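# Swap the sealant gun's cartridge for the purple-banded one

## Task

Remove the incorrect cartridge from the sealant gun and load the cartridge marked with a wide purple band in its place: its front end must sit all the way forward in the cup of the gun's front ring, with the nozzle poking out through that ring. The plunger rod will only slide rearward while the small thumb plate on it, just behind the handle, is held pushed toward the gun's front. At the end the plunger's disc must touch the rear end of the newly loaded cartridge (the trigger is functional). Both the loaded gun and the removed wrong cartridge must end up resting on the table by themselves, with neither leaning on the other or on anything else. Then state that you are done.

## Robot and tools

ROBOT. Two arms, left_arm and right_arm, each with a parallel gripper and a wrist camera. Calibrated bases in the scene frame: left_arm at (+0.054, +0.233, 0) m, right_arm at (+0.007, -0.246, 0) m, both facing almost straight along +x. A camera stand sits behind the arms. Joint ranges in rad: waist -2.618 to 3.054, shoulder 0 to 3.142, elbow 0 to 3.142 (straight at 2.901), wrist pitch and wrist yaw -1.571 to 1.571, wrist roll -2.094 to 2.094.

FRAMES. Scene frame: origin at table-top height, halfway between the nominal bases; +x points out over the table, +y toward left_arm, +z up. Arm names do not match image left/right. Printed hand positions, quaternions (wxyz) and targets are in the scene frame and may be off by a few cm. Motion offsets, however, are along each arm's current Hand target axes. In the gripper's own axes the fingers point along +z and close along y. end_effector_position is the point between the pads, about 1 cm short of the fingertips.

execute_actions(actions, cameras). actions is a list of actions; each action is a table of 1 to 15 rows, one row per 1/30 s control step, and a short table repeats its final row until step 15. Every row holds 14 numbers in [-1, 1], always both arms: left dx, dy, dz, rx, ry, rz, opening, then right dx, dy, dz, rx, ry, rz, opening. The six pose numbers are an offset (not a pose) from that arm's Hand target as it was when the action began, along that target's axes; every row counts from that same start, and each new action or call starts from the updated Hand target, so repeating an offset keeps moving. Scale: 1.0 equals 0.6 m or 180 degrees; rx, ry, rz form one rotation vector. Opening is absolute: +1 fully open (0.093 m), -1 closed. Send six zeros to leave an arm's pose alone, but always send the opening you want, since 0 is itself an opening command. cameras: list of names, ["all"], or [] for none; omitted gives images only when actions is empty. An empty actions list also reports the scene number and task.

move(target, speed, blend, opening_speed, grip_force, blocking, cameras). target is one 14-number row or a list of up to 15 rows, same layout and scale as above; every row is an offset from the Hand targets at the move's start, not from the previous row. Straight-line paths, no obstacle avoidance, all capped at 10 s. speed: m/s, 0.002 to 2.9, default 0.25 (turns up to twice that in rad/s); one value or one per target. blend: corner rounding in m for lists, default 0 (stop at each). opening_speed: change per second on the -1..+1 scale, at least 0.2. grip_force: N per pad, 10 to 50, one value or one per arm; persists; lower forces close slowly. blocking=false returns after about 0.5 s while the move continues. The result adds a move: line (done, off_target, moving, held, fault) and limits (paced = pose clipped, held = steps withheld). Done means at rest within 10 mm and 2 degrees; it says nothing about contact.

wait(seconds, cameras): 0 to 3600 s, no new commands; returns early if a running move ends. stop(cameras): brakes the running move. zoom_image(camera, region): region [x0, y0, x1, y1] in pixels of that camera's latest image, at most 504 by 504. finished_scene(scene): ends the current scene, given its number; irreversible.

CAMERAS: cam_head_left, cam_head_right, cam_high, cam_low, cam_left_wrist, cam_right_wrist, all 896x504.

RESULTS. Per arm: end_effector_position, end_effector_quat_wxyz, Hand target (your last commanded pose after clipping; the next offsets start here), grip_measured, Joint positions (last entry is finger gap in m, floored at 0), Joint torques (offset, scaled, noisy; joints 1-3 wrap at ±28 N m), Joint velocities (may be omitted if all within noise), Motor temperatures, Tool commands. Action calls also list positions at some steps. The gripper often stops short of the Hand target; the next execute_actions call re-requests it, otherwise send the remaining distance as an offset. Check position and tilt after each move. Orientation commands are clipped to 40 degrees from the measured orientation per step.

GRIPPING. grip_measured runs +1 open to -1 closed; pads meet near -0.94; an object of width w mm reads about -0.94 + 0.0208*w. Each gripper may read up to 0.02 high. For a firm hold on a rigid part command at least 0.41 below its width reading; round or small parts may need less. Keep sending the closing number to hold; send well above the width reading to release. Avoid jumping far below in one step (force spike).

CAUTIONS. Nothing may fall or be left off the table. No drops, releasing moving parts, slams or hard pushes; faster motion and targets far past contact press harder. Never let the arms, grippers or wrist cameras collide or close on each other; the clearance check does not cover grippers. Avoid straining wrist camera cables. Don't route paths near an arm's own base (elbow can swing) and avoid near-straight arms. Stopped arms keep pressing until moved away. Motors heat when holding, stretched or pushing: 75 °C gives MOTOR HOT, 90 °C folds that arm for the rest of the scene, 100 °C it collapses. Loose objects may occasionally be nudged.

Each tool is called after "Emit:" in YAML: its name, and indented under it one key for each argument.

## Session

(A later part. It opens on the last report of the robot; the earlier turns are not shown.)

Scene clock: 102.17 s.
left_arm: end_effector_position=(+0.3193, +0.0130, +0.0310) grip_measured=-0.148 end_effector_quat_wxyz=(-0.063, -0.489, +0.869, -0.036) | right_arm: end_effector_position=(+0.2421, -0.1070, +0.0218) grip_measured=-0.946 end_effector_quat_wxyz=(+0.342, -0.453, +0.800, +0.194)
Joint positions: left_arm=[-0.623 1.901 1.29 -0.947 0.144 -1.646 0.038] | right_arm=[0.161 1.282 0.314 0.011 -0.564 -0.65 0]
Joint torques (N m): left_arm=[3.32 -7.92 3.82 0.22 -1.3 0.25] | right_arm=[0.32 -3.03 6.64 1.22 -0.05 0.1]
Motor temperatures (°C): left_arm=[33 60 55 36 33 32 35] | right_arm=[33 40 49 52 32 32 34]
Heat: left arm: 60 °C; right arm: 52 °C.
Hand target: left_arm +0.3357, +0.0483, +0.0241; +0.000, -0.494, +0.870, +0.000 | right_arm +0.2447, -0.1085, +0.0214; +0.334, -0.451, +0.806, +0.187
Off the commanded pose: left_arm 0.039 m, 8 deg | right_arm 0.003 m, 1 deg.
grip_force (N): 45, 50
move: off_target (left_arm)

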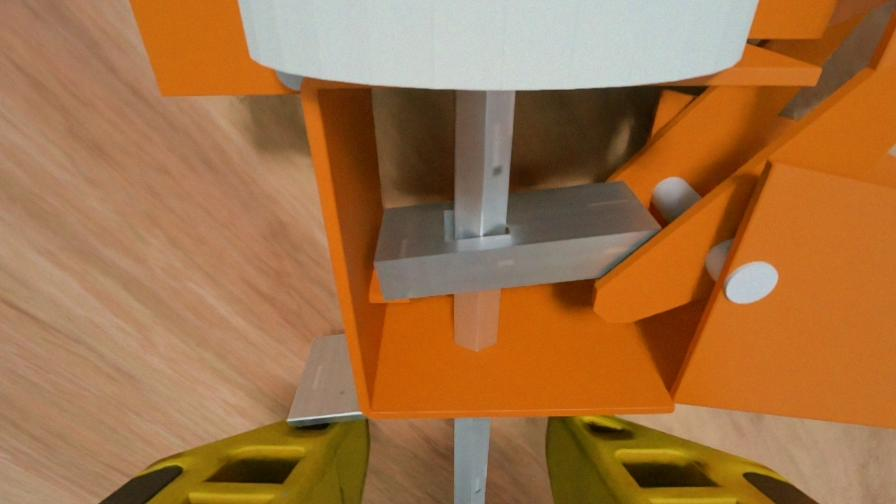

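Emit:
move:
  target:
    - [0,0.01,0,0,0,0,-0.15,0,0,0,0,0,0,-1]
    - [0,0.01,0,0,0,0,-0.15,0.0236,0,-0.0236,0,0,0,-1]
  speed: 0.05
  cameras: ["cam_left_wrist"]

Scene clock: 114.67 s.
left_arm: end_effector_position=(+0.3148, +0.0078, +0.0339) grip_measured=-0.148 end_effector_quat_wxyz=(-0.077, -0.487, +0.869, -0.054) | right_arm: end_effector_position=(+0.2393, -0.1144, +0.0253) grip_measured=-0.946 end_effector_quat_wxyz=(+0.345, -0.456, +0.797, +0.198)
Joint positions: left_arm=[-0.623 1.88 1.268 -0.926 0.185 -1.645 0.038] | right_arm=[0.113 1.252 0.314 -0.041 -0.602 -0.7 0]
Joint torques (N m): left_arm=[3.26 -7.8 3.63 0.11 -1.63 0.28] | right_arm=[-3.25 -5.61 4.36 0.97 -0.19 -0.32]
Motor temperatures (°C): left_arm=[34 61 54 36 34 32 35] | right_arm=[33 40 50 51 32 32 35]
Heat: left arm: 61 °C; right arm: 51 °C.
Hand target: left_arm +0.3306, +0.0513, +0.0241; +0.000, -0.494, +0.870, +0.000 | right_arm +0.2342, -0.1256, +0.0213; +0.334, -0.451, +0.806, +0.187
Off the commanded pose: left_arm 0.047 m, 11 deg | right_arm 0.013 m, 2 deg.
grip_force (N): 45, 50
move: off_target (left_arm, right_arm)

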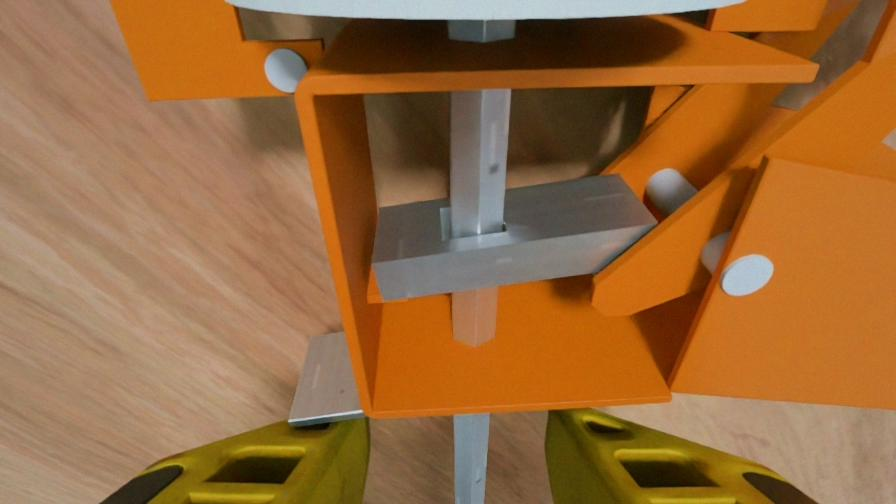

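Emit:
move:
  target:
    - [-0.05,0.0,0.01,0,0,0,-0.15,-0.0236,0,0.0236,0,0,0,-1]
    - [-0.05,0.0,0.01,0,0,0,-0.15,0.01,0,-0.01,0,0,0,-1]
  speed: 0.08
  cameras: ["cam_left_wrist"]

Scene clock: 125.77 s.
left_arm: end_effector_position=(+0.3130, +0.0077, +0.0370) grip_measured=-0.148 end_effector_quat_wxyz=(-0.131, -0.477, +0.865, -0.084) | right_arm: end_effector_position=(+0.2377, -0.1167, +0.0286) grip_measured=-0.946 end_effector_quat_wxyz=(+0.354, -0.459, +0.790, +0.202)
Joint positions: left_arm=[-0.566 1.879 1.257 -0.927 0.312 -1.575 0.038] | right_arm=[0.088 1.232 0.305 -0.049 -0.633 -0.728 0]
Joint torques (N m): left_arm=[5.81 -7.6 4 0.06 -2.6 0.45] | right_arm=[-4.22 -5.57 4.26 0.71 -0.06 -0.4]
Motor temperatures (°C): left_arm=[34 62 54 36 35 32 35] | right_arm=[33 40 49 49 32 32 35]
Heat: left arm: 62 °C; right arm: 49 °C.
Hand target: left_arm +0.3459, +0.0771, +0.0181; +0.000, -0.494, +0.869, +0.000 | right_arm +0.2297, -0.1328, +0.0213; +0.334, -0.451, +0.806, +0.187
Off the commanded pose: left_arm 0.079 m, 18 deg | right_arm 0.019 m, 3 deg.
grip_force (N): 45, 50
move: off_target (left_arm, right_arm)

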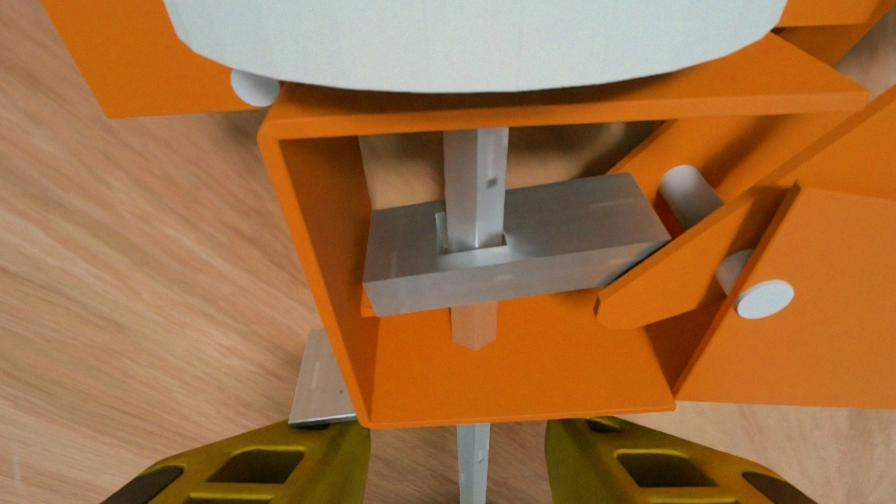

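Emit:
move:
  target:
    - [0.02,0.0,0,0,0,0,-0.15,-0.0337,0,0.0337,0,0,0,-1]
    - [0.02,0.0,0,0,0,0,-0.15,-0.0042,0,0.016,0,0,0,-1]
  speed: 0.08
  cameras: ["cam_left_wrist"]

Scene clock: 131.70 s.
left_arm: end_effector_position=(+0.3172, +0.0140, +0.0345) grip_measured=-0.148 end_effector_quat_wxyz=(-0.108, -0.478, +0.868, -0.073) | right_arm: end_effector_position=(+0.2425, -0.1097, +0.0250) grip_measured=-0.946 end_effector_quat_wxyz=(+0.354, -0.459, +0.789, +0.202)
Joint positions: left_arm=[-0.568 1.878 1.256 -0.925 0.26 -1.576 0.038] | right_arm=[0.123 1.279 0.307 0.016 -0.614 -0.692 0]
Joint torques (N m): left_arm=[3.41 -7.34 3.77 0.17 -2.21 0.16] | right_arm=[-3.96 -5.72 3.67 0.86 -0.01 -0.32]
Motor temperatures (°C): left_arm=[34 61 54 36 37 32 35] | right_arm=[33 40 48 49 32 32 35]
Heat: left arm: 61 °C; right arm: 49 °C.
Hand target: left_arm +0.3398, +0.0668, +0.0181; +0.000, -0.494, +0.870, +0.000 | right_arm +0.2342, -0.1255, +0.0163; +0.334, -0.451, +0.806, +0.187
Off the commanded pose: left_arm 0.060 m, 15 deg | right_arm 0.020 m, 4 deg.
grip_force (N): 45, 50
move: off_target (left_arm, right_arm)

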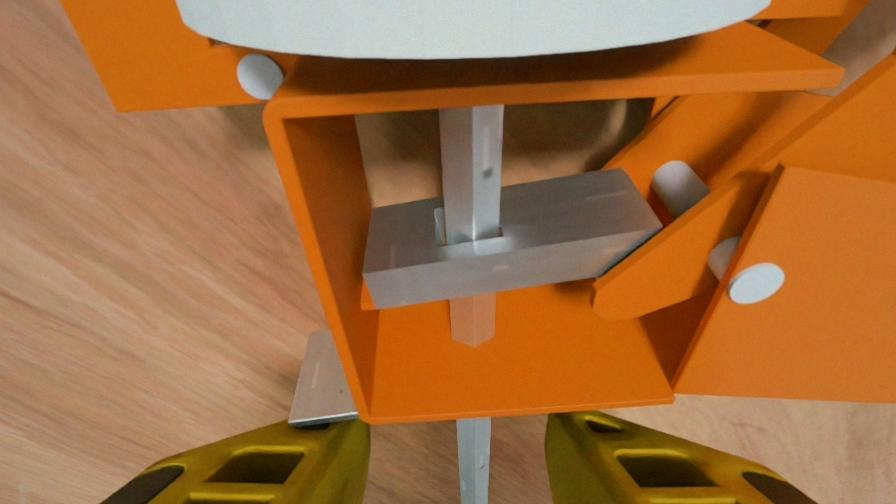

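Emit:
move:
  target:
    - [0.1145,-0.0353,-0.0133,0,0,0,-0.15,-0.0296,0,0.0176,0,0,0,-1]
    - [0.0395,-0.0283,-0.0083,0,0,0,-0.15,-0.0296,0,0.0176,0,0,0,-1]
  speed: 0.1
  cameras: ["cam_left_wrist"]

Scene clock: 139.53 s.
left_arm: end_effector_position=(+0.3262, +0.0075, +0.0259) grip_measured=-0.148 end_effector_quat_wxyz=(-0.050, -0.492, +0.869, -0.025) | right_arm: end_effector_position=(+0.2429, -0.1051, +0.0234) grip_measured=-0.946 end_effector_quat_wxyz=(+0.346, -0.455, +0.797, +0.197)
Joint positions: left_arm=[-0.64 1.946 1.334 -0.953 0.112 -1.668 0.038] | right_arm=[0.164 1.283 0.314 0.021 -0.572 -0.648 0]
Joint torques (N m): left_arm=[3.45 -8.44 4.29 0.18 -1.09 0.34] | right_arm=[-0.06 -3.15 6.61 1.12 0.04 0.06]
Motor temperatures (°C): left_arm=[34 60 54 36 38 32 35] | right_arm=[33 40 48 49 32 32 35]
Heat: left arm: 60 °C; right arm: 49 °C.
Hand target: left_arm +0.3422, +0.0376, +0.0231; +0.000, -0.494, +0.870, +0.000 | right_arm +0.2447, -0.1085, +0.0214; +0.334, -0.451, +0.806, +0.187
Off the commanded pose: left_arm 0.034 m, 6 deg | right_arm 0.004 m, 2 deg.
grip_force (N): 45, 50
move: off_target (left_arm)

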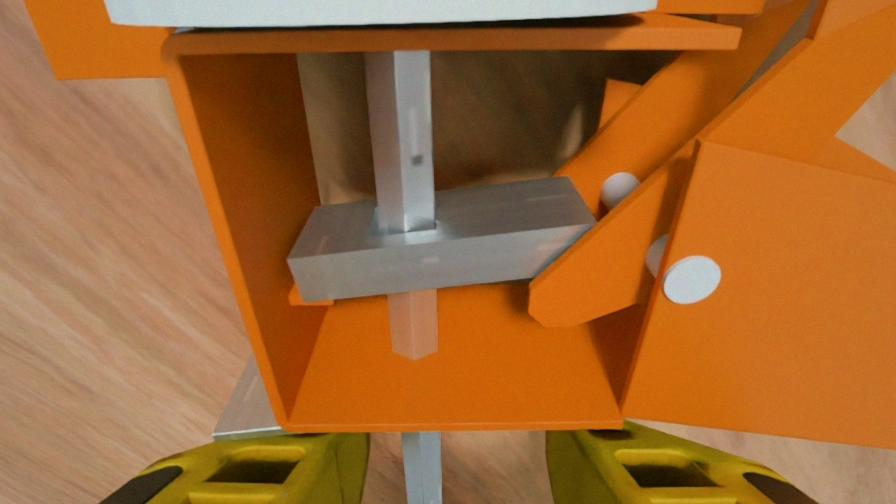

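Emit:
move:
  target:
    - [0,0,0,0,0,0,-0.15,0.0271,0,-0.02,0,0,0,-1]
  speed: 0.06
  cameras: ["cam_left_wrist"]

Scene clock: 141.63 s.
left_arm: end_effector_position=(+0.3229, +0.0008, +0.0276) grip_measured=-0.148 end_effector_quat_wxyz=(-0.069, -0.490, +0.868, -0.037) | right_arm: end_effector_position=(+0.2409, -0.1131, +0.0251) grip_measured=-0.946 end_effector_quat_wxyz=(+0.349, -0.457, +0.793, +0.199)
Joint positions: left_arm=[-0.64 1.944 1.334 -0.948 0.156 -1.667 0.038] | right_arm=[0.113 1.264 0.31 -0.016 -0.61 -0.7 0]
Joint torques (N m): left_arm=[3.44 -8.36 4.49 0.13 -1.42 0.33] | right_arm=[-3.28 -5.45 4.01 0.97 -0.07 -0.27]
Motor temperatures (°C): left_arm=[34 61 54 36 37 32 35] | right_arm=[33 40 48 48 32 32 35]
Heat: left arm: 61 °C; right arm: 48 °C.
Hand target: left_arm +0.3422, +0.0377, +0.0230; +0.000, -0.494, +0.870, +0.000 | right_arm +0.2342, -0.1255, +0.0184; +0.334, -0.451, +0.806, +0.187
Off the commanded pose: left_arm 0.042 m, 9 deg | right_arm 0.016 m, 3 deg.
grip_force (N): 45, 50
move: off_target (right_arm)

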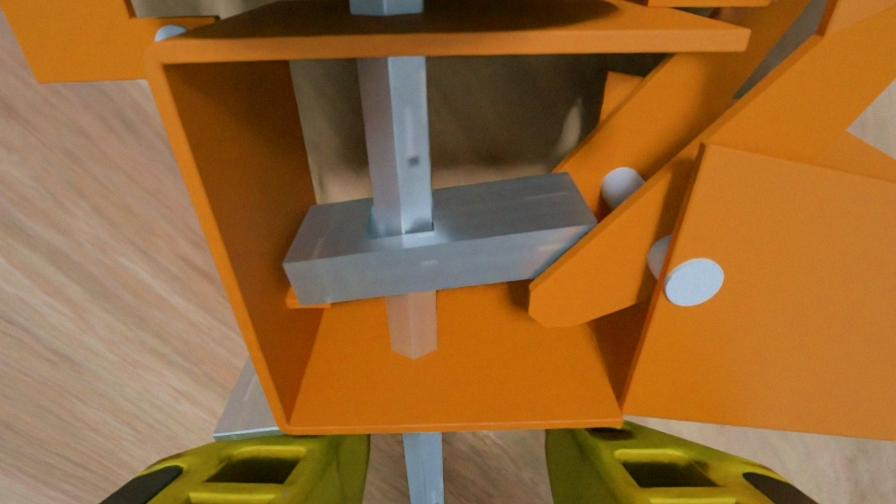

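Emit:
zoom_image:
  camera: "cam_left_wrist"
  region: [180, 330, 460, 504]

Scaled by 1.800 from the camera's image (finer frame: 1280x720).

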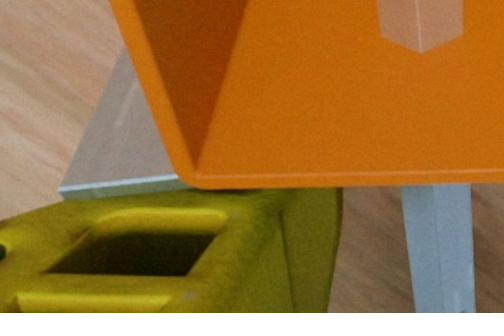

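Emit:
move:
  target:
    - [0.045,0,0,0,0,0,-0.15,-0.038,0,0.034,0,0,0,-1]
    - [0.0,0.0,0,0,0,0,-0.15,-0.038,0,0.034,0,0,0,-1]
    - [-0.013,0.005,0,0,0,0,-0.15,-0.038,0,0.034,0,0,0,-1]
  speed: 0.1
  cameras: ["cam_left_wrist"]

Emit:
zoom_image:
  camera: "cam_left_wrist"
  region: [180, 330, 460, 504]

Scene clock: 149.43 s.
left_arm: end_effector_position=(+0.3322, +0.0152, +0.0266) grip_measured=-0.148 end_effector_quat_wxyz=(-0.044, -0.491, +0.870, -0.028) | right_arm: end_effector_position=(+0.2474, -0.0973, +0.0217) grip_measured=-0.946 end_effector_quat_wxyz=(+0.345, -0.454, +0.798, +0.196)
Joint positions: left_arm=[-0.616 1.938 1.326 -0.945 0.104 -1.641 0.038] | right_arm=[0.203 1.32 0.326 0.064 -0.546 -0.609 0]
Joint torques (N m): left_arm=[3.28 -8.65 3.7 0.19 -0.95 0.34] | right_arm=[0.16 -2.89 6.89 1.19 0.01 0.06]
Motor temperatures (°C): left_arm=[34 60 54 36 37 32 35] | right_arm=[33 40 48 48 32 32 36]
Heat: left arm: 60 °C; right arm: 48 °C.
Hand target: left_arm +0.3437, +0.0459, +0.0231; +0.000, -0.494, +0.870, +0.000 | right_arm +0.2503, -0.0995, +0.0202; +0.334, -0.451, +0.806, +0.187
Off the commanded pose: left_arm 0.033 m, 6 deg | right_arm 0.004 m, 2 deg.
grip_force (N): 45, 50
move: off_target (left_arm)

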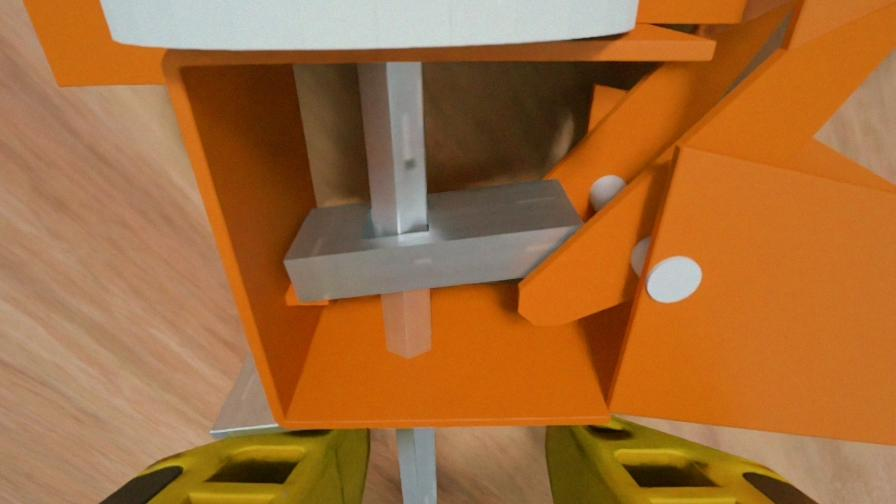

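Scaled by 1.800 from the camera's image (finer frame: 1280x720).

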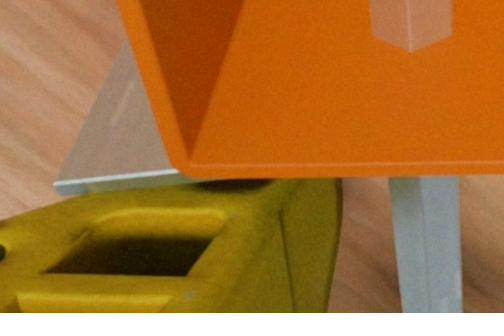

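Emit:
move:
  target:
    - [0,0,0,0,0,0,-0.15,0.0236,0,-0.0236,0,0,0,-1]
  speed: 0.06
  cameras: ["cam_left_wrist"]

Emit:
zoom_image:
  camera: "cam_left_wrist"
  region: [180, 330, 460, 504]

Scene clock: 160.50 s.
left_arm: end_effector_position=(+0.3288, +0.0090, +0.0291) grip_measured=-0.148 end_effector_quat_wxyz=(-0.062, -0.489, +0.869, -0.040) | right_arm: end_effector_position=(+0.2450, -0.1046, +0.0252) grip_measured=-0.946 end_effector_quat_wxyz=(+0.347, -0.456, +0.795, +0.199)
Joint positions: left_arm=[-0.616 1.933 1.326 -0.944 0.146 -1.64 0.038] | right_arm=[0.159 1.29 0.326 0.014 -0.58 -0.655 0]
Joint torques (N m): left_arm=[3.3 -8.39 3.88 0.16 -1.33 0.29] | right_arm=[-3 -5.74 4.14 0.98 -0.11 -0.23]
Motor temperatures (°C): left_arm=[34 60 53 36 36 32 35] | right_arm=[33 40 48 48 32 32 36]
Heat: left arm: 60 °C; right arm: 48 °C.
Hand target: left_arm +0.3437, +0.0458, +0.0232; +0.000, -0.494, +0.870, +0.000 | right_arm +0.2398, -0.1165, +0.0202; +0.334, -0.451, +0.806, +0.187
Off the commanded pose: left_arm 0.040 m, 8 deg | right_arm 0.014 m, 2 deg.
grip_force (N): 45, 50
move: off_target (right_arm)

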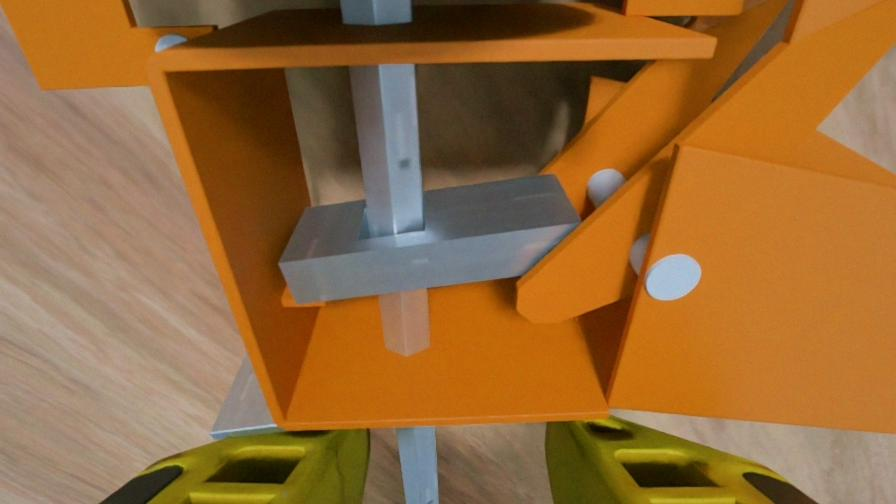

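Scaled by 1.800 from the camera's image (finer frame: 1280x720).

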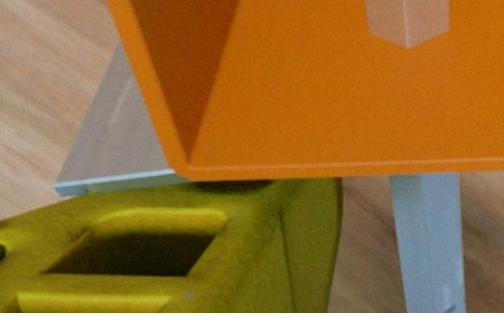

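Emit:
move:
  target:
    - [0.065,0,0,0,0,0,-0.15,-0.03,0,0.03,0,0,0,-1]
    - [0.065,0.0425,-0.083,0,0,0,-1,-0.03,0,0.03,0,0,0,-1]
    - [0.065,0.0425,-0.002,0,0,0,-1,-0.03,0,0.03,0,0,0,-1]
    - [0.015,0.0425,-0.002,0,0,0,-1,-0.03,0,0.03,0,0,0,-1]
  speed: [0.12,0.2,0.15,0.1]
  cameras: ["cam_left_wrist"]

Emit:
zoom_image:
  camera: "cam_left_wrist"
  region: [380, 330, 660, 504]

Scene clock: 174.50 s.
left_arm: end_effector_position=(+0.3094, +0.0353, +0.0291) grip_measured=-0.975 end_effector_quat_wxyz=(-0.023, -0.490, +0.871, -0.013) | right_arm: end_effector_position=(+0.2490, -0.0940, +0.0206) grip_measured=-0.946 end_effector_quat_wxyz=(+0.341, -0.455, +0.799, +0.195)
Joint positions: left_arm=[-0.632 1.835 1.199 -0.931 0.053 -1.653 0] | right_arm=[0.219 1.338 0.337 0.07 -0.535 -0.599 0]
Joint torques (N m): left_arm=[2.19 -6.9 4.18 0.34 -0.54 0.13] | right_arm=[0.58 -3 6.82 1.3 0.06 0.14]
Motor temperatures (°C): left_arm=[34 60 53 35 35 32 35] | right_arm=[33 40 49 49 32 32 36]
Heat: left arm: 60 °C; right arm: 49 °C.
Hand target: left_arm +0.3170, +0.0513, +0.0243; +0.000, -0.494, +0.870, +0.000 | right_arm +0.2531, -0.0948, +0.0201; +0.334, -0.451, +0.806, +0.187
Off the commanded pose: left_arm 0.018 m, 3 deg | right_arm 0.004 m, 2 deg.
grip_force (N): 45, 50
move: off_target (left_arm)

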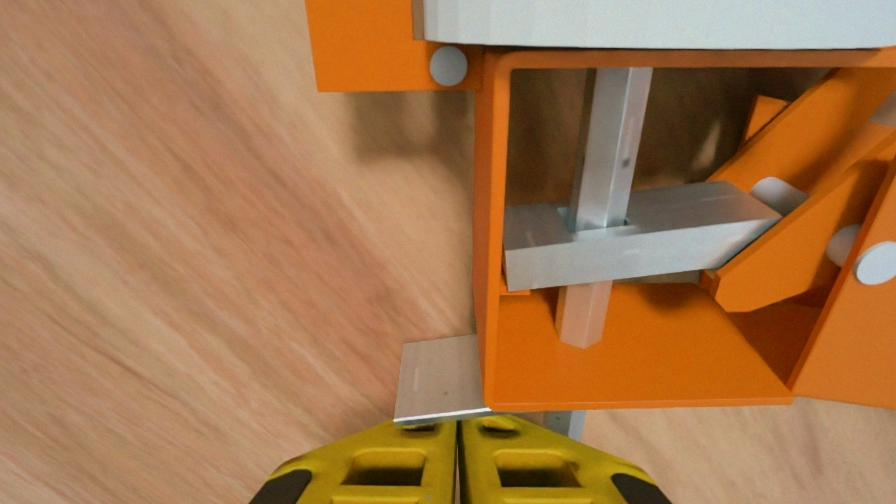

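Scaled by 1.800 from the camera's image (finer frame: 1280x720).

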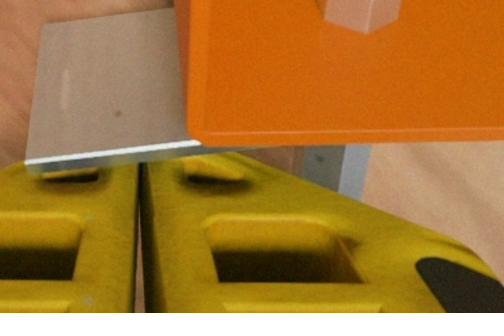

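Emit:
move:
  target:
    - [-0.03,0.0,0,0,0,0,-1,0,0,0,0,0,0,-1]
  speed: 0.1
  cameras: ["cam_left_wrist"]

Emit:
zoom_image:
  camera: "cam_left_wrist"
  region: [380, 330, 660, 504]

Scene clock: 178.43 s.
left_arm: end_effector_position=(+0.3113, +0.0374, +0.0302) grip_measured=-0.975 end_effector_quat_wxyz=(-0.049, -0.484, +0.873, -0.028) | right_arm: end_effector_position=(+0.2504, -0.0930, +0.0213) grip_measured=-0.946 end_effector_quat_wxyz=(+0.344, -0.454, +0.798, +0.195)
Joint positions: left_arm=[-0.591 1.834 1.199 -0.932 0.114 -1.602 0] | right_arm=[0.223 1.341 0.337 0.081 -0.533 -0.593 0]
Joint torques (N m): left_arm=[3.38 -7.12 4.15 0.3 -1.06 0.14] | right_arm=[0.21 -3.32 6.83 1.21 0.02 0.11]
Motor temperatures (°C): left_arm=[34 60 53 35 35 32 35] | right_arm=[33 40 49 48 32 32 36]
Heat: left arm: 60 °C; right arm: 49 °C.
Hand target: left_arm +0.3263, +0.0668, +0.0243; +0.000, -0.494, +0.869, +0.000 | right_arm +0.2531, -0.0949, +0.0201; +0.334, -0.451, +0.806, +0.187
Off the commanded pose: left_arm 0.033 m, 7 deg | right_arm 0.003 m, 2 deg.
grip_force (N): 45, 50
move: off_target (left_arm)

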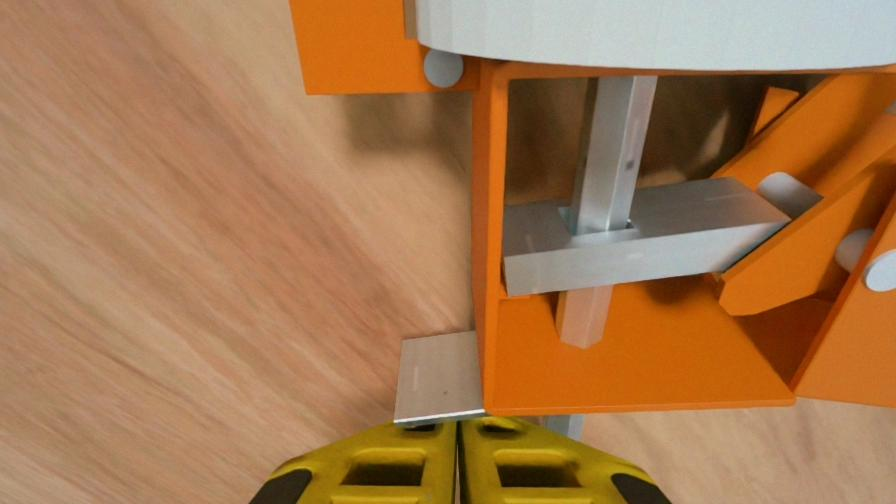

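Scaled by 1.800 from the camera's image (finer frame: 1280x720).

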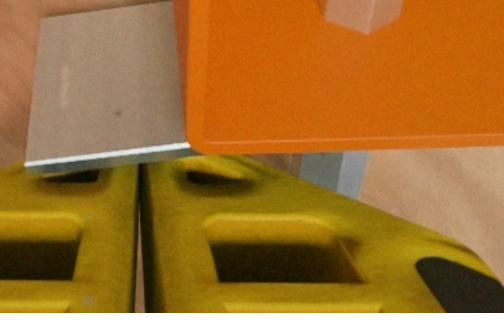

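Emit:
move:
  target:
    - [0,0.0,0,0,0,0,-1,0.033,0,-0.033,0,0,0,-1]
  speed: 0.06
  cameras: ["cam_left_wrist"]

Emit:
zoom_image:
  camera: "cam_left_wrist"
  region: [380, 330, 660, 504]

Scene clock: 181.40 s.
left_arm: end_effector_position=(+0.3061, +0.0258, +0.0331) grip_measured=-0.975 end_effector_quat_wxyz=(-0.080, -0.482, +0.871, -0.050) | right_arm: end_effector_position=(+0.2455, -0.1064, +0.0256) grip_measured=-0.946 end_effector_quat_wxyz=(+0.349, -0.456, +0.795, +0.197)
Joint positions: left_arm=[-0.591 1.831 1.199 -0.924 0.189 -1.601 0] | right_arm=[0.151 1.286 0.323 0.014 -0.582 -0.662 0]
Joint torques (N m): left_arm=[3.36 -7.05 4.41 0.16 -1.67 0.17] | right_arm=[-3.25 -6.02 4.04 0.88 -0.13 -0.31]
Motor temperatures (°C): left_arm=[34 60 53 35 35 32 35] | right_arm=[33 40 49 48 32 32 36]
Heat: left arm: 60 °C; right arm: 49 °C.
Hand target: left_arm +0.3263, +0.0668, +0.0242; +0.000, -0.494, +0.870, +0.000 | right_arm +0.2385, -0.1187, +0.0201; +0.334, -0.451, +0.806, +0.187
Off the commanded pose: left_arm 0.047 m, 11 deg | right_arm 0.015 m, 2 deg.
grip_force (N): 45, 50
move: off_target (right_arm)

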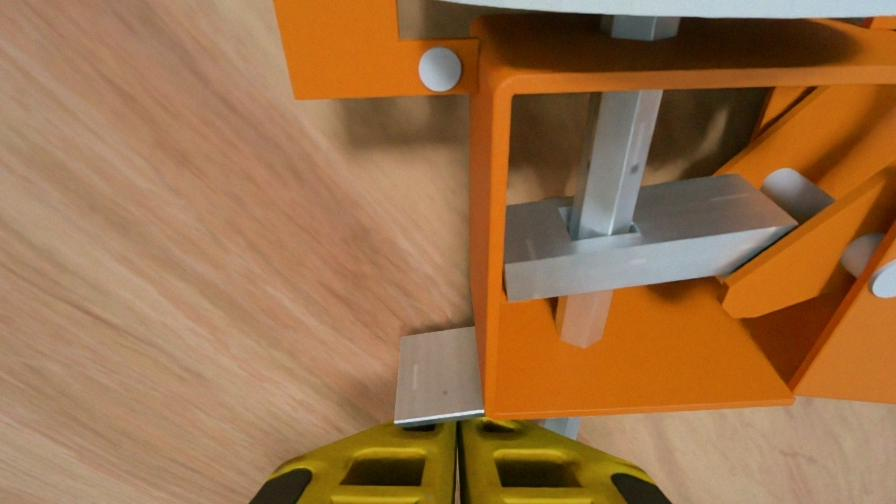

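Scaled by 1.800 from the camera's image (finer frame: 1280x720).

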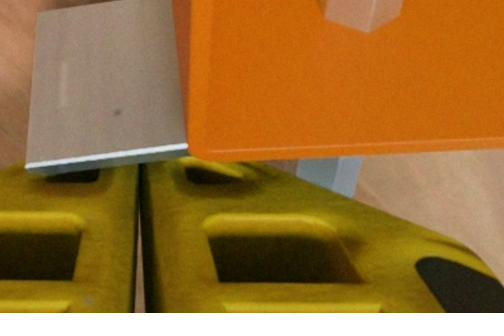

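Emit:
move:
  target:
    - [0.03,0,0,0,0,0,-1,-0.03,0,0.03,0,0,0,-1]
    - [0.03,0,0,0,0,0,-1,-0.03,0,0.03,0,0,0,-0.2]
    - [0.03,0,0,0,0,0,-1,-0.0364,0,0.0167,0,0,0,-0.2]
    - [0.03,0,0,0,0,0,-1,-0.0364,0,0.0167,0,0,0,-1]
  speed: [0.1,0.1,0.06,0.1]
  cameras: ["cam_left_wrist","cam_right_wrist"]

Scene clock: 197.03 s.
left_arm: end_effector_position=(+0.3154, +0.0406, +0.0296) grip_measured=-0.975 end_effector_quat_wxyz=(-0.017, -0.485, +0.874, -0.017) | right_arm: end_effector_position=(+0.2391, -0.1031, +0.0158) grip_measured=-0.946 end_effector_quat_wxyz=(+0.312, -0.446, +0.817, +0.189)
Joint positions: left_arm=[-0.612 1.831 1.197 -0.921 0.045 -1.624 0] | right_arm=[0.21 1.303 0.341 -0.034 -0.508 -0.6 0]
Joint torques (N m): left_arm=[0.69 -6.64 4.34 0.3 -0.48 -0.13] | right_arm=[-0.54 -4.92 7.32 1.47 -0.39 -0.06]
Motor temperatures (°C): left_arm=[34 60 53 35 37 32 35] | right_arm=[33 40 48 48 32 32 36]
Heat: left arm: 60 °C; right arm: 48 °C.
Hand target: left_arm +0.3171, +0.0513, +0.0243; +0.000, -0.494, +0.870, +0.000 | right_arm +0.2502, -0.0995, +0.0285; +0.334, -0.451, +0.806, +0.187
Off the commanded pose: left_arm 0.012 m, 3 deg | right_arm 0.017 m, 3 deg.
grip_force (N): 45, 50
move: off_target (left_arm, right_arm); target 4's new opening was sent with right_arm's hand 0.021 m and 3 deg from that target

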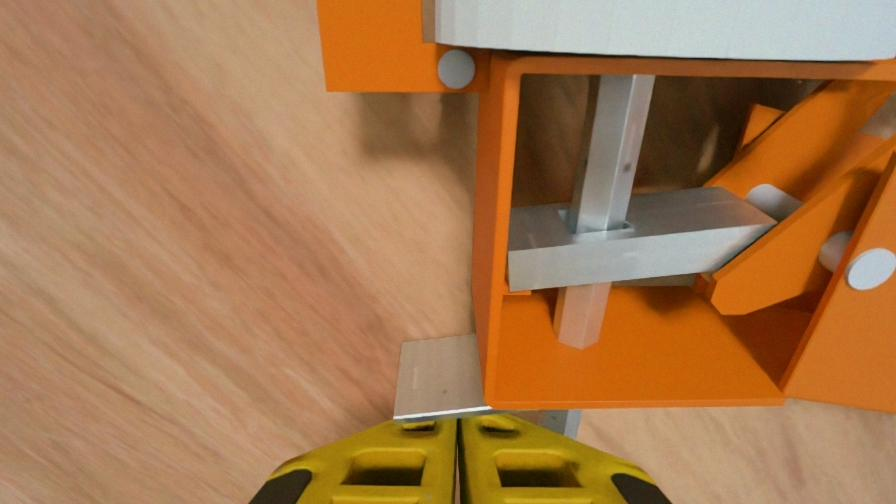

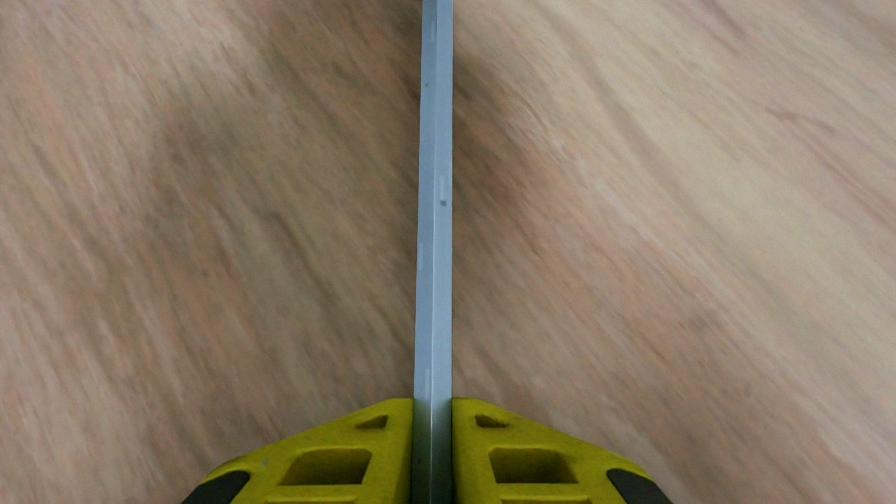

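Emit:
move:
  target:
    - [0,0,0,0,0,0,-1,0,0,0,0,0,0,0.0]
    - [0,0,0,0,0,0,-1,-0.06,0,-0.06,0,0,0,0.0]
  speed: [0.05,0.1]
  cameras: ["cam_right_wrist","cam_low"]

Scene clock: 200.17 s.
left_arm: end_effector_position=(+0.3155, +0.0407, +0.0296) grip_measured=-0.975 end_effector_quat_wxyz=(-0.017, -0.485, +0.874, -0.017) | right_arm: end_effector_position=(+0.2393, -0.1030, +0.0628) grip_measured=-0.002 end_effector_quat_wxyz=(+0.309, -0.446, +0.818, +0.190)
Joint positions: left_arm=[-0.612 1.831 1.197 -0.921 0.045 -1.624 0] | right_arm=[0.21 1.148 0.478 -0.333 -0.508 -0.6 0.045]
Joint torques (N m): left_arm=[0.65 -6.63 4.31 0.28 -0.48 -0.14] | right_arm=[-0.51 -4.48 8.69 1.43 -0.38 -0.06]
Motor temperatures (°C): left_arm=[34 60 53 35 36 32 35] | right_arm=[33 40 49 48 32 32 36]
Heat: left arm: 60 °C; right arm: 49 °C.
Hand target: left_arm +0.3171, +0.0513, +0.0243; +0.000, -0.494, +0.870, +0.000 | right_arm +0.2503, -0.0995, +0.0794; +0.334, -0.451, +0.806, +0.187
Off the commanded pose: left_arm 0.012 m, 3 deg | right_arm 0.020 m, 3 deg.
grip_force (N): 45, 50
move: off_target (right_arm)
Images, in order (width x height): cam_low 896x504, cam_right_wrist 896x504.

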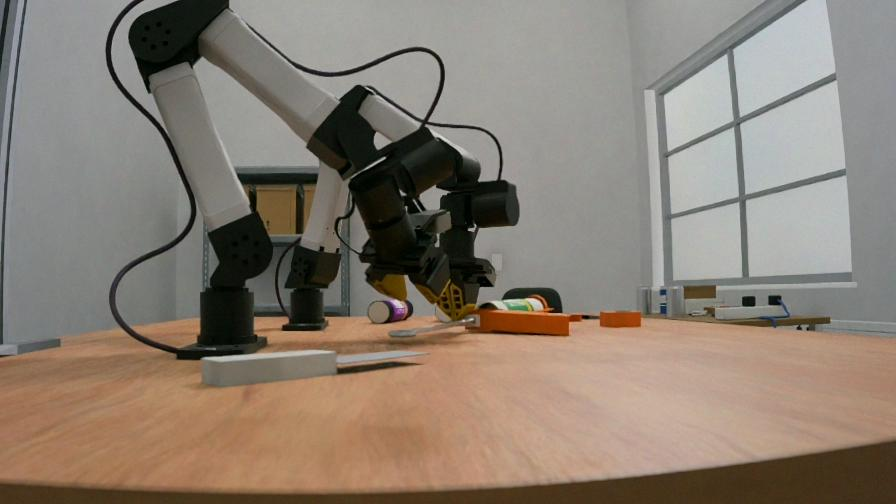

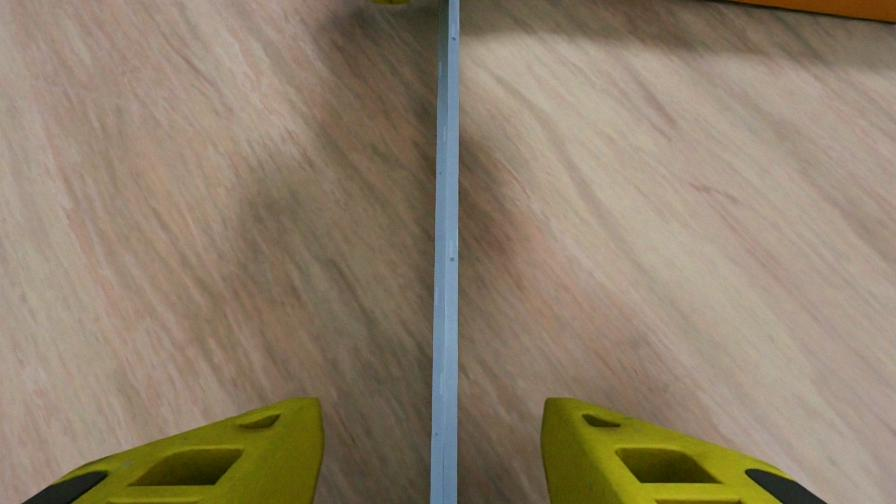

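Emit:
move:
  target:
    - [0,0,0,0,0,0,-1,0.0,0,0.0,0,0,0,-0.2]
    - [0,0,0,0,0,0,-1,0.0635,0,0.0635,0,0,0,-0.2]
    - [0,0,0,0,0,0,-1,0.0635,0,0.0635,0,0,0,-1]
  speed: [0.1,0.1,0.1]
  cameras: ["cam_right_wrist"]

Scene clock: 205.13 s.
left_arm: end_effector_position=(+0.3169, +0.0401, +0.0296) grip_measured=-0.975 end_effector_quat_wxyz=(-0.014, -0.485, +0.874, -0.019) | right_arm: end_effector_position=(+0.2497, -0.0991, +0.0271) grip_measured=-0.992 end_effector_quat_wxyz=(+0.330, -0.449, +0.809, +0.188)
Joint positions: left_arm=[-0.612 1.831 1.197 -0.915 0.043 -1.624 0] | right_arm=[0.21 1.3 0.371 -0.028 -0.516 -0.601 0]
Joint torques (N m): left_arm=[0.64 -6.68 4.3 0.24 -0.45 -0.14] | right_arm=[-0.5 -3.4 4.66 1.69 -0.3 -0.05]
Motor temperatures (°C): left_arm=[34 60 53 35 36 32 35] | right_arm=[33 40 49 48 32 32 35]
Heat: left arm: 60 °C; right arm: 49 °C.
Hand target: left_arm +0.3171, +0.0513, +0.0243; +0.000, -0.494, +0.870, +0.000 | right_arm +0.2502, -0.0995, +0.0255; +0.334, -0.451, +0.806, +0.187
Off the commanded pose: left_arm 0.012 m, 3 deg | right_arm 0.002 m, 1 deg.
grip_force (N): 45, 50
move: done

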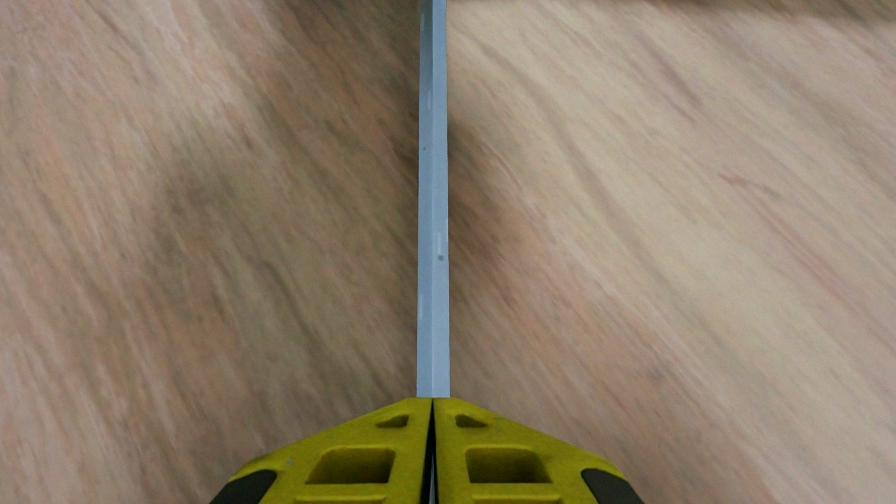

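Emit:
move:
  target:
    - [0,0,0,0,0,0,-1,0.0,0,0.0,0,0,0,-0.2]
    - [0,0,0,0,0,0,-1,0.0041,0,0.0041,0,0,0,-0.2]
    - [0,0,0,0,0,0,-1,0.0041,0,0.0041,0,0,0,-1]
  speed: [0.1,0.1,0.1]
  cameras: ["cam_right_wrist"]

Scene clock: 210.80 s.
left_arm: end_effector_position=(+0.3171, +0.0404, +0.0296) grip_measured=-0.975 end_effector_quat_wxyz=(-0.014, -0.485, +0.874, -0.019) | right_arm: end_effector_position=(+0.2484, -0.0993, +0.0224) grip_measured=-0.946 end_effector_quat_wxyz=(+0.327, -0.449, +0.810, +0.189)
Joint positions: left_arm=[-0.612 1.831 1.197 -0.915 0.041 -1.624 0] | right_arm=[0.21 1.316 0.361 -0.009 -0.517 -0.601 0]
Joint torques (N m): left_arm=[0.68 -6.63 4.4 0.25 -0.43 -0.13] | right_arm=[-0.53 -3.48 4.48 1.72 -0.3 -0.03]
Motor temperatures (°C): left_arm=[34 59 53 35 35 32 35] | right_arm=[33 40 48 49 32 32 35]
Heat: left arm: 59 °C; right arm: 49 °C.
Hand target: left_arm +0.3171, +0.0513, +0.0243; +0.000, -0.494, +0.870, +0.000 | right_arm +0.2502, -0.0994, +0.0220; +0.334, -0.451, +0.806, +0.187
Off the commanded pose: left_arm 0.012 m, 3 deg | right_arm 0.002 m, 1 deg.
grip_force (N): 45, 50
move: done

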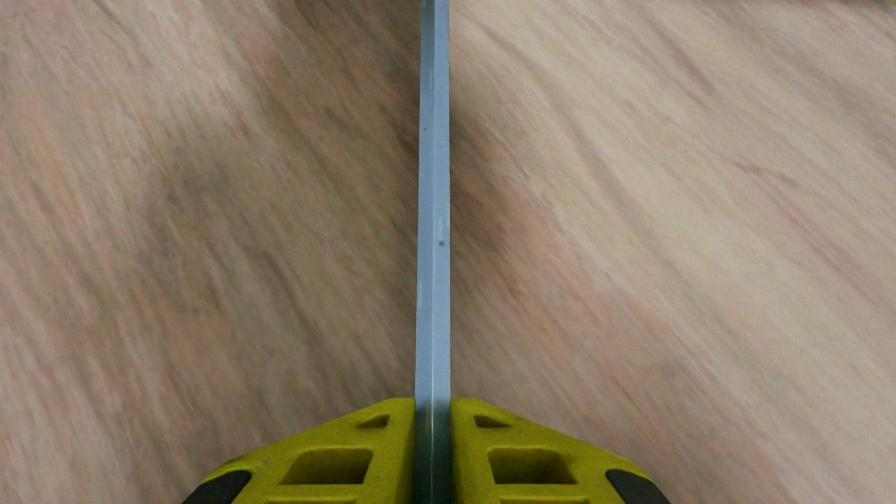

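Emit:
move:
  target:
    - [-0.03,0,0,0,0,0,-1,0.0,0,0.0,0,0,0,-0.2]
    - [-0.03,0,0,0,0,0,-1,-0.12,0,-0.06,0,0,0,-0.2]
  speed: [0.1,0.2]
  cameras: ["cam_right_wrist","cam_left_wrist"]

Emit:
zoom_image:
  camera: "cam_right_wrist"
  region: [250, 0, 650, 250]

Scene clock: 214.83 s.
left_arm: end_effector_position=(+0.3251, +0.0538, +0.0296) grip_measured=-0.975 end_effector_quat_wxyz=(-0.014, -0.494, +0.869, -0.017) | right_arm: end_effector_position=(+0.2542, -0.0831, +0.0840) grip_measured=-0.202 end_effector_quat_wxyz=(+0.316, -0.451, +0.813, +0.189)
Joint positions: left_arm=[-0.563 1.831 1.197 -0.919 0.041 -1.594 0] | right_arm=[0.285 1.189 0.579 -0.348 -0.47 -0.538 0.036]
Joint torques (N m): left_arm=[1.32 -6.76 4.22 0.27 -0.45 0.1] | right_arm=[0.62 -4.22 8.88 1.58 -0.2 0.15]
Motor temperatures (°C): left_arm=[34 59 52 35 35 32 35] | right_arm=[33 40 48 50 32 32 35]
Heat: left arm: 59 °C; right arm: 50 °C.
Hand target: left_arm +0.3264, +0.0668, +0.0243; +0.000, -0.494, +0.870, +0.000 | right_arm +0.2635, -0.0778, +0.0984; +0.334, -0.451, +0.806, +0.187
Off the commanded pose: left_arm 0.014 m, 3 deg | right_arm 0.018 m, 2 deg.
grip_force (N): 45, 50
move: off_target (left_arm, right_arm)
Images, in order (width x height): cam_left_wrist 896x504, cam_right_wrist 896x504.

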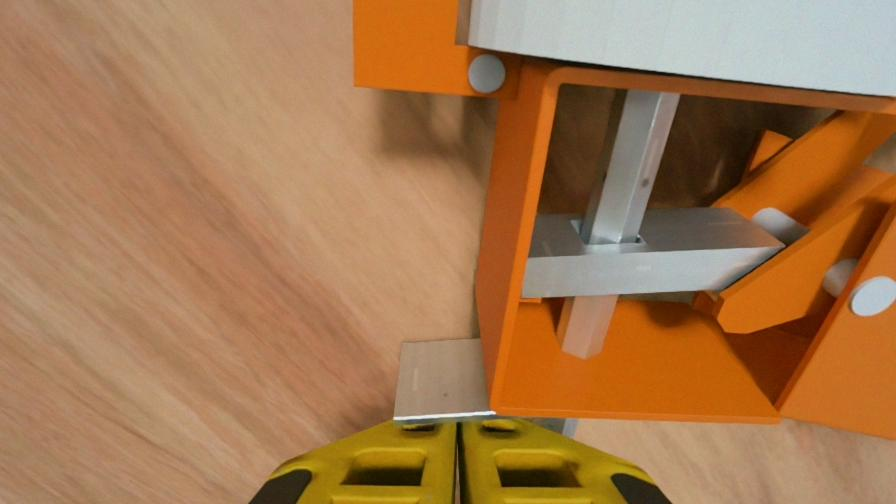

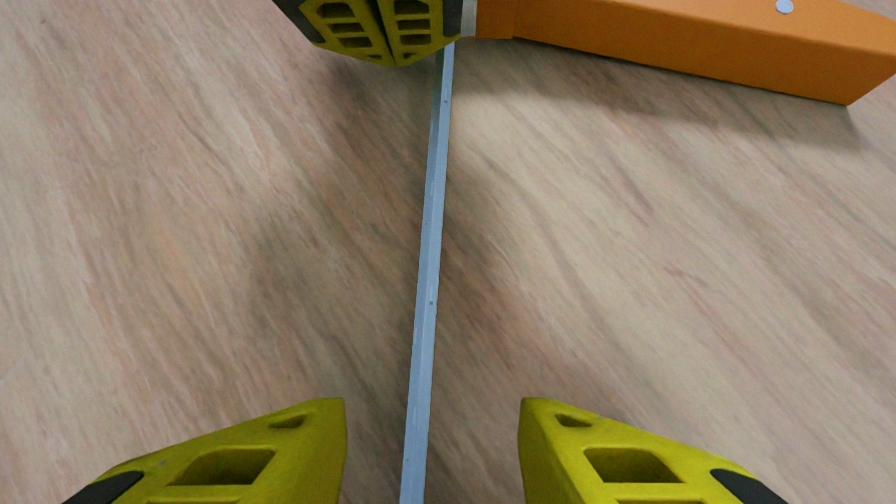

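Scaled by 1.260 from the camera's image (finer frame: 1280x720).

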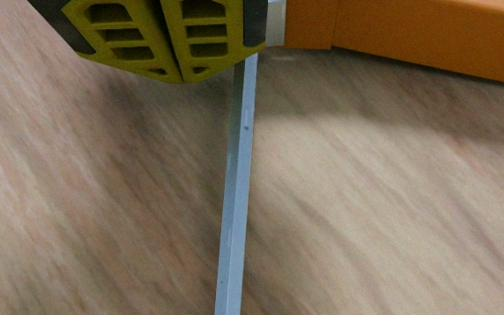

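Emit:
move:
  target:
    - [0.05,0,0,0,0,0,-1,0,0,0,0,0,0,-0.2]
    - [0.05,0,-0.12,0,0,0,-1,0,0,0,0,0,0,-0.2]
    - [-0.0175,0.0157,-0.1195,0,0,0.501,-0.3,0,0,0,0,0,0,-0.2]
  speed: [0.12,0.2,0.3]
  blend: [0.005,0.02,0]
  cameras: ["cam_right_wrist","cam_left_wrist"]

Scene clock: 229.00 s.
left_arm: end_effector_position=(+0.3270, +0.0741, +0.0919) grip_measured=-0.302 end_effector_quat_wxyz=(-0.001, +0.264, +0.964, -0.003) | right_arm: end_effector_position=(+0.2541, -0.0832, +0.0839) grip_measured=-0.202 end_effector_quat_wxyz=(+0.315, -0.450, +0.814, +0.189)
Joint positions: left_arm=[-0.524 1.749 1.353 -1.175 0.006 0.013 0.031] | right_arm=[0.285 1.189 0.579 -0.348 -0.47 -0.538 0.036]
Joint torques (N m): left_arm=[0.88 -8.46 4.89 0.17 -0.08 0.12] | right_arm=[0.65 -4.23 8.9 1.54 -0.23 0.15]
Motor temperatures (°C): left_arm=[34 59 53 35 35 32 35] | right_arm=[33 40 49 50 32 32 35]
Heat: left arm: 59 °C; right arm: 50 °C.
Hand target: left_arm +0.3236, +0.0806, +0.0959; +0.000, +0.267, +0.964, +0.000 | right_arm +0.2635, -0.0779, +0.0983; +0.334, -0.451, +0.806, +0.187
Off the commanded pose: left_arm 0.008 m, 0 deg | right_arm 0.018 m, 2 deg.
grip_force (N): 45, 50
move: done
Images, in order (width x height): cam_left_wrist 896x504, cam_right_wrist 896x504.

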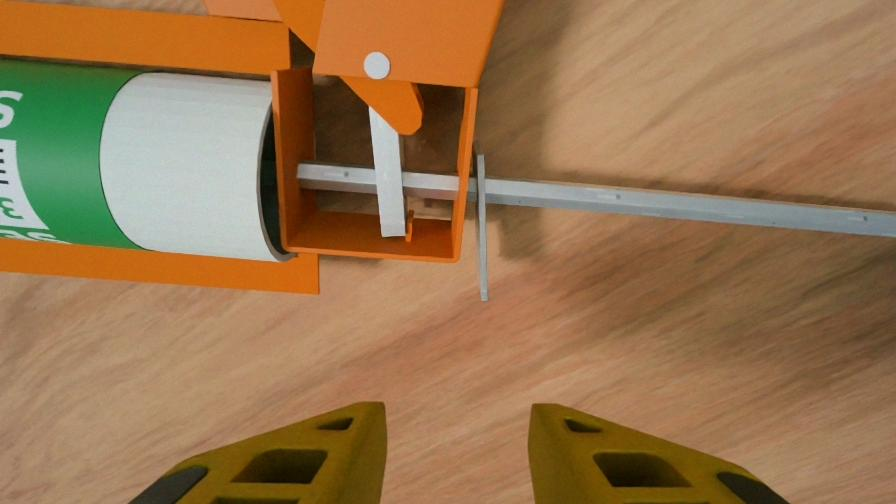

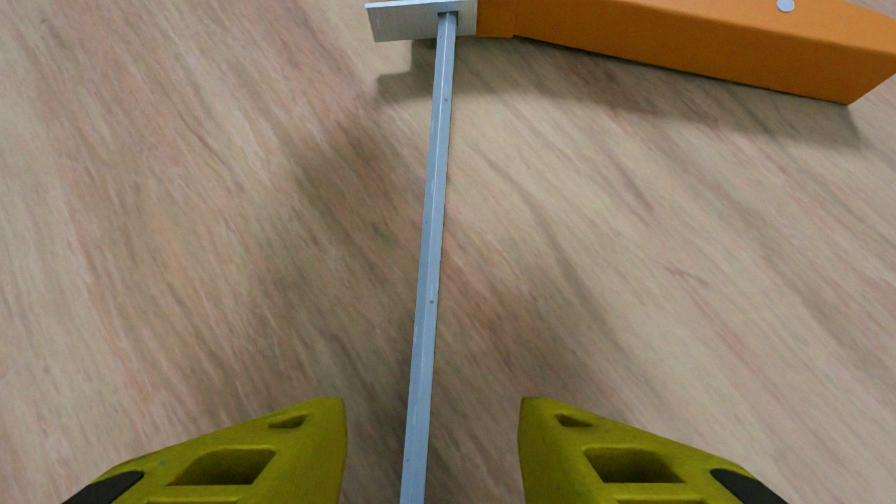

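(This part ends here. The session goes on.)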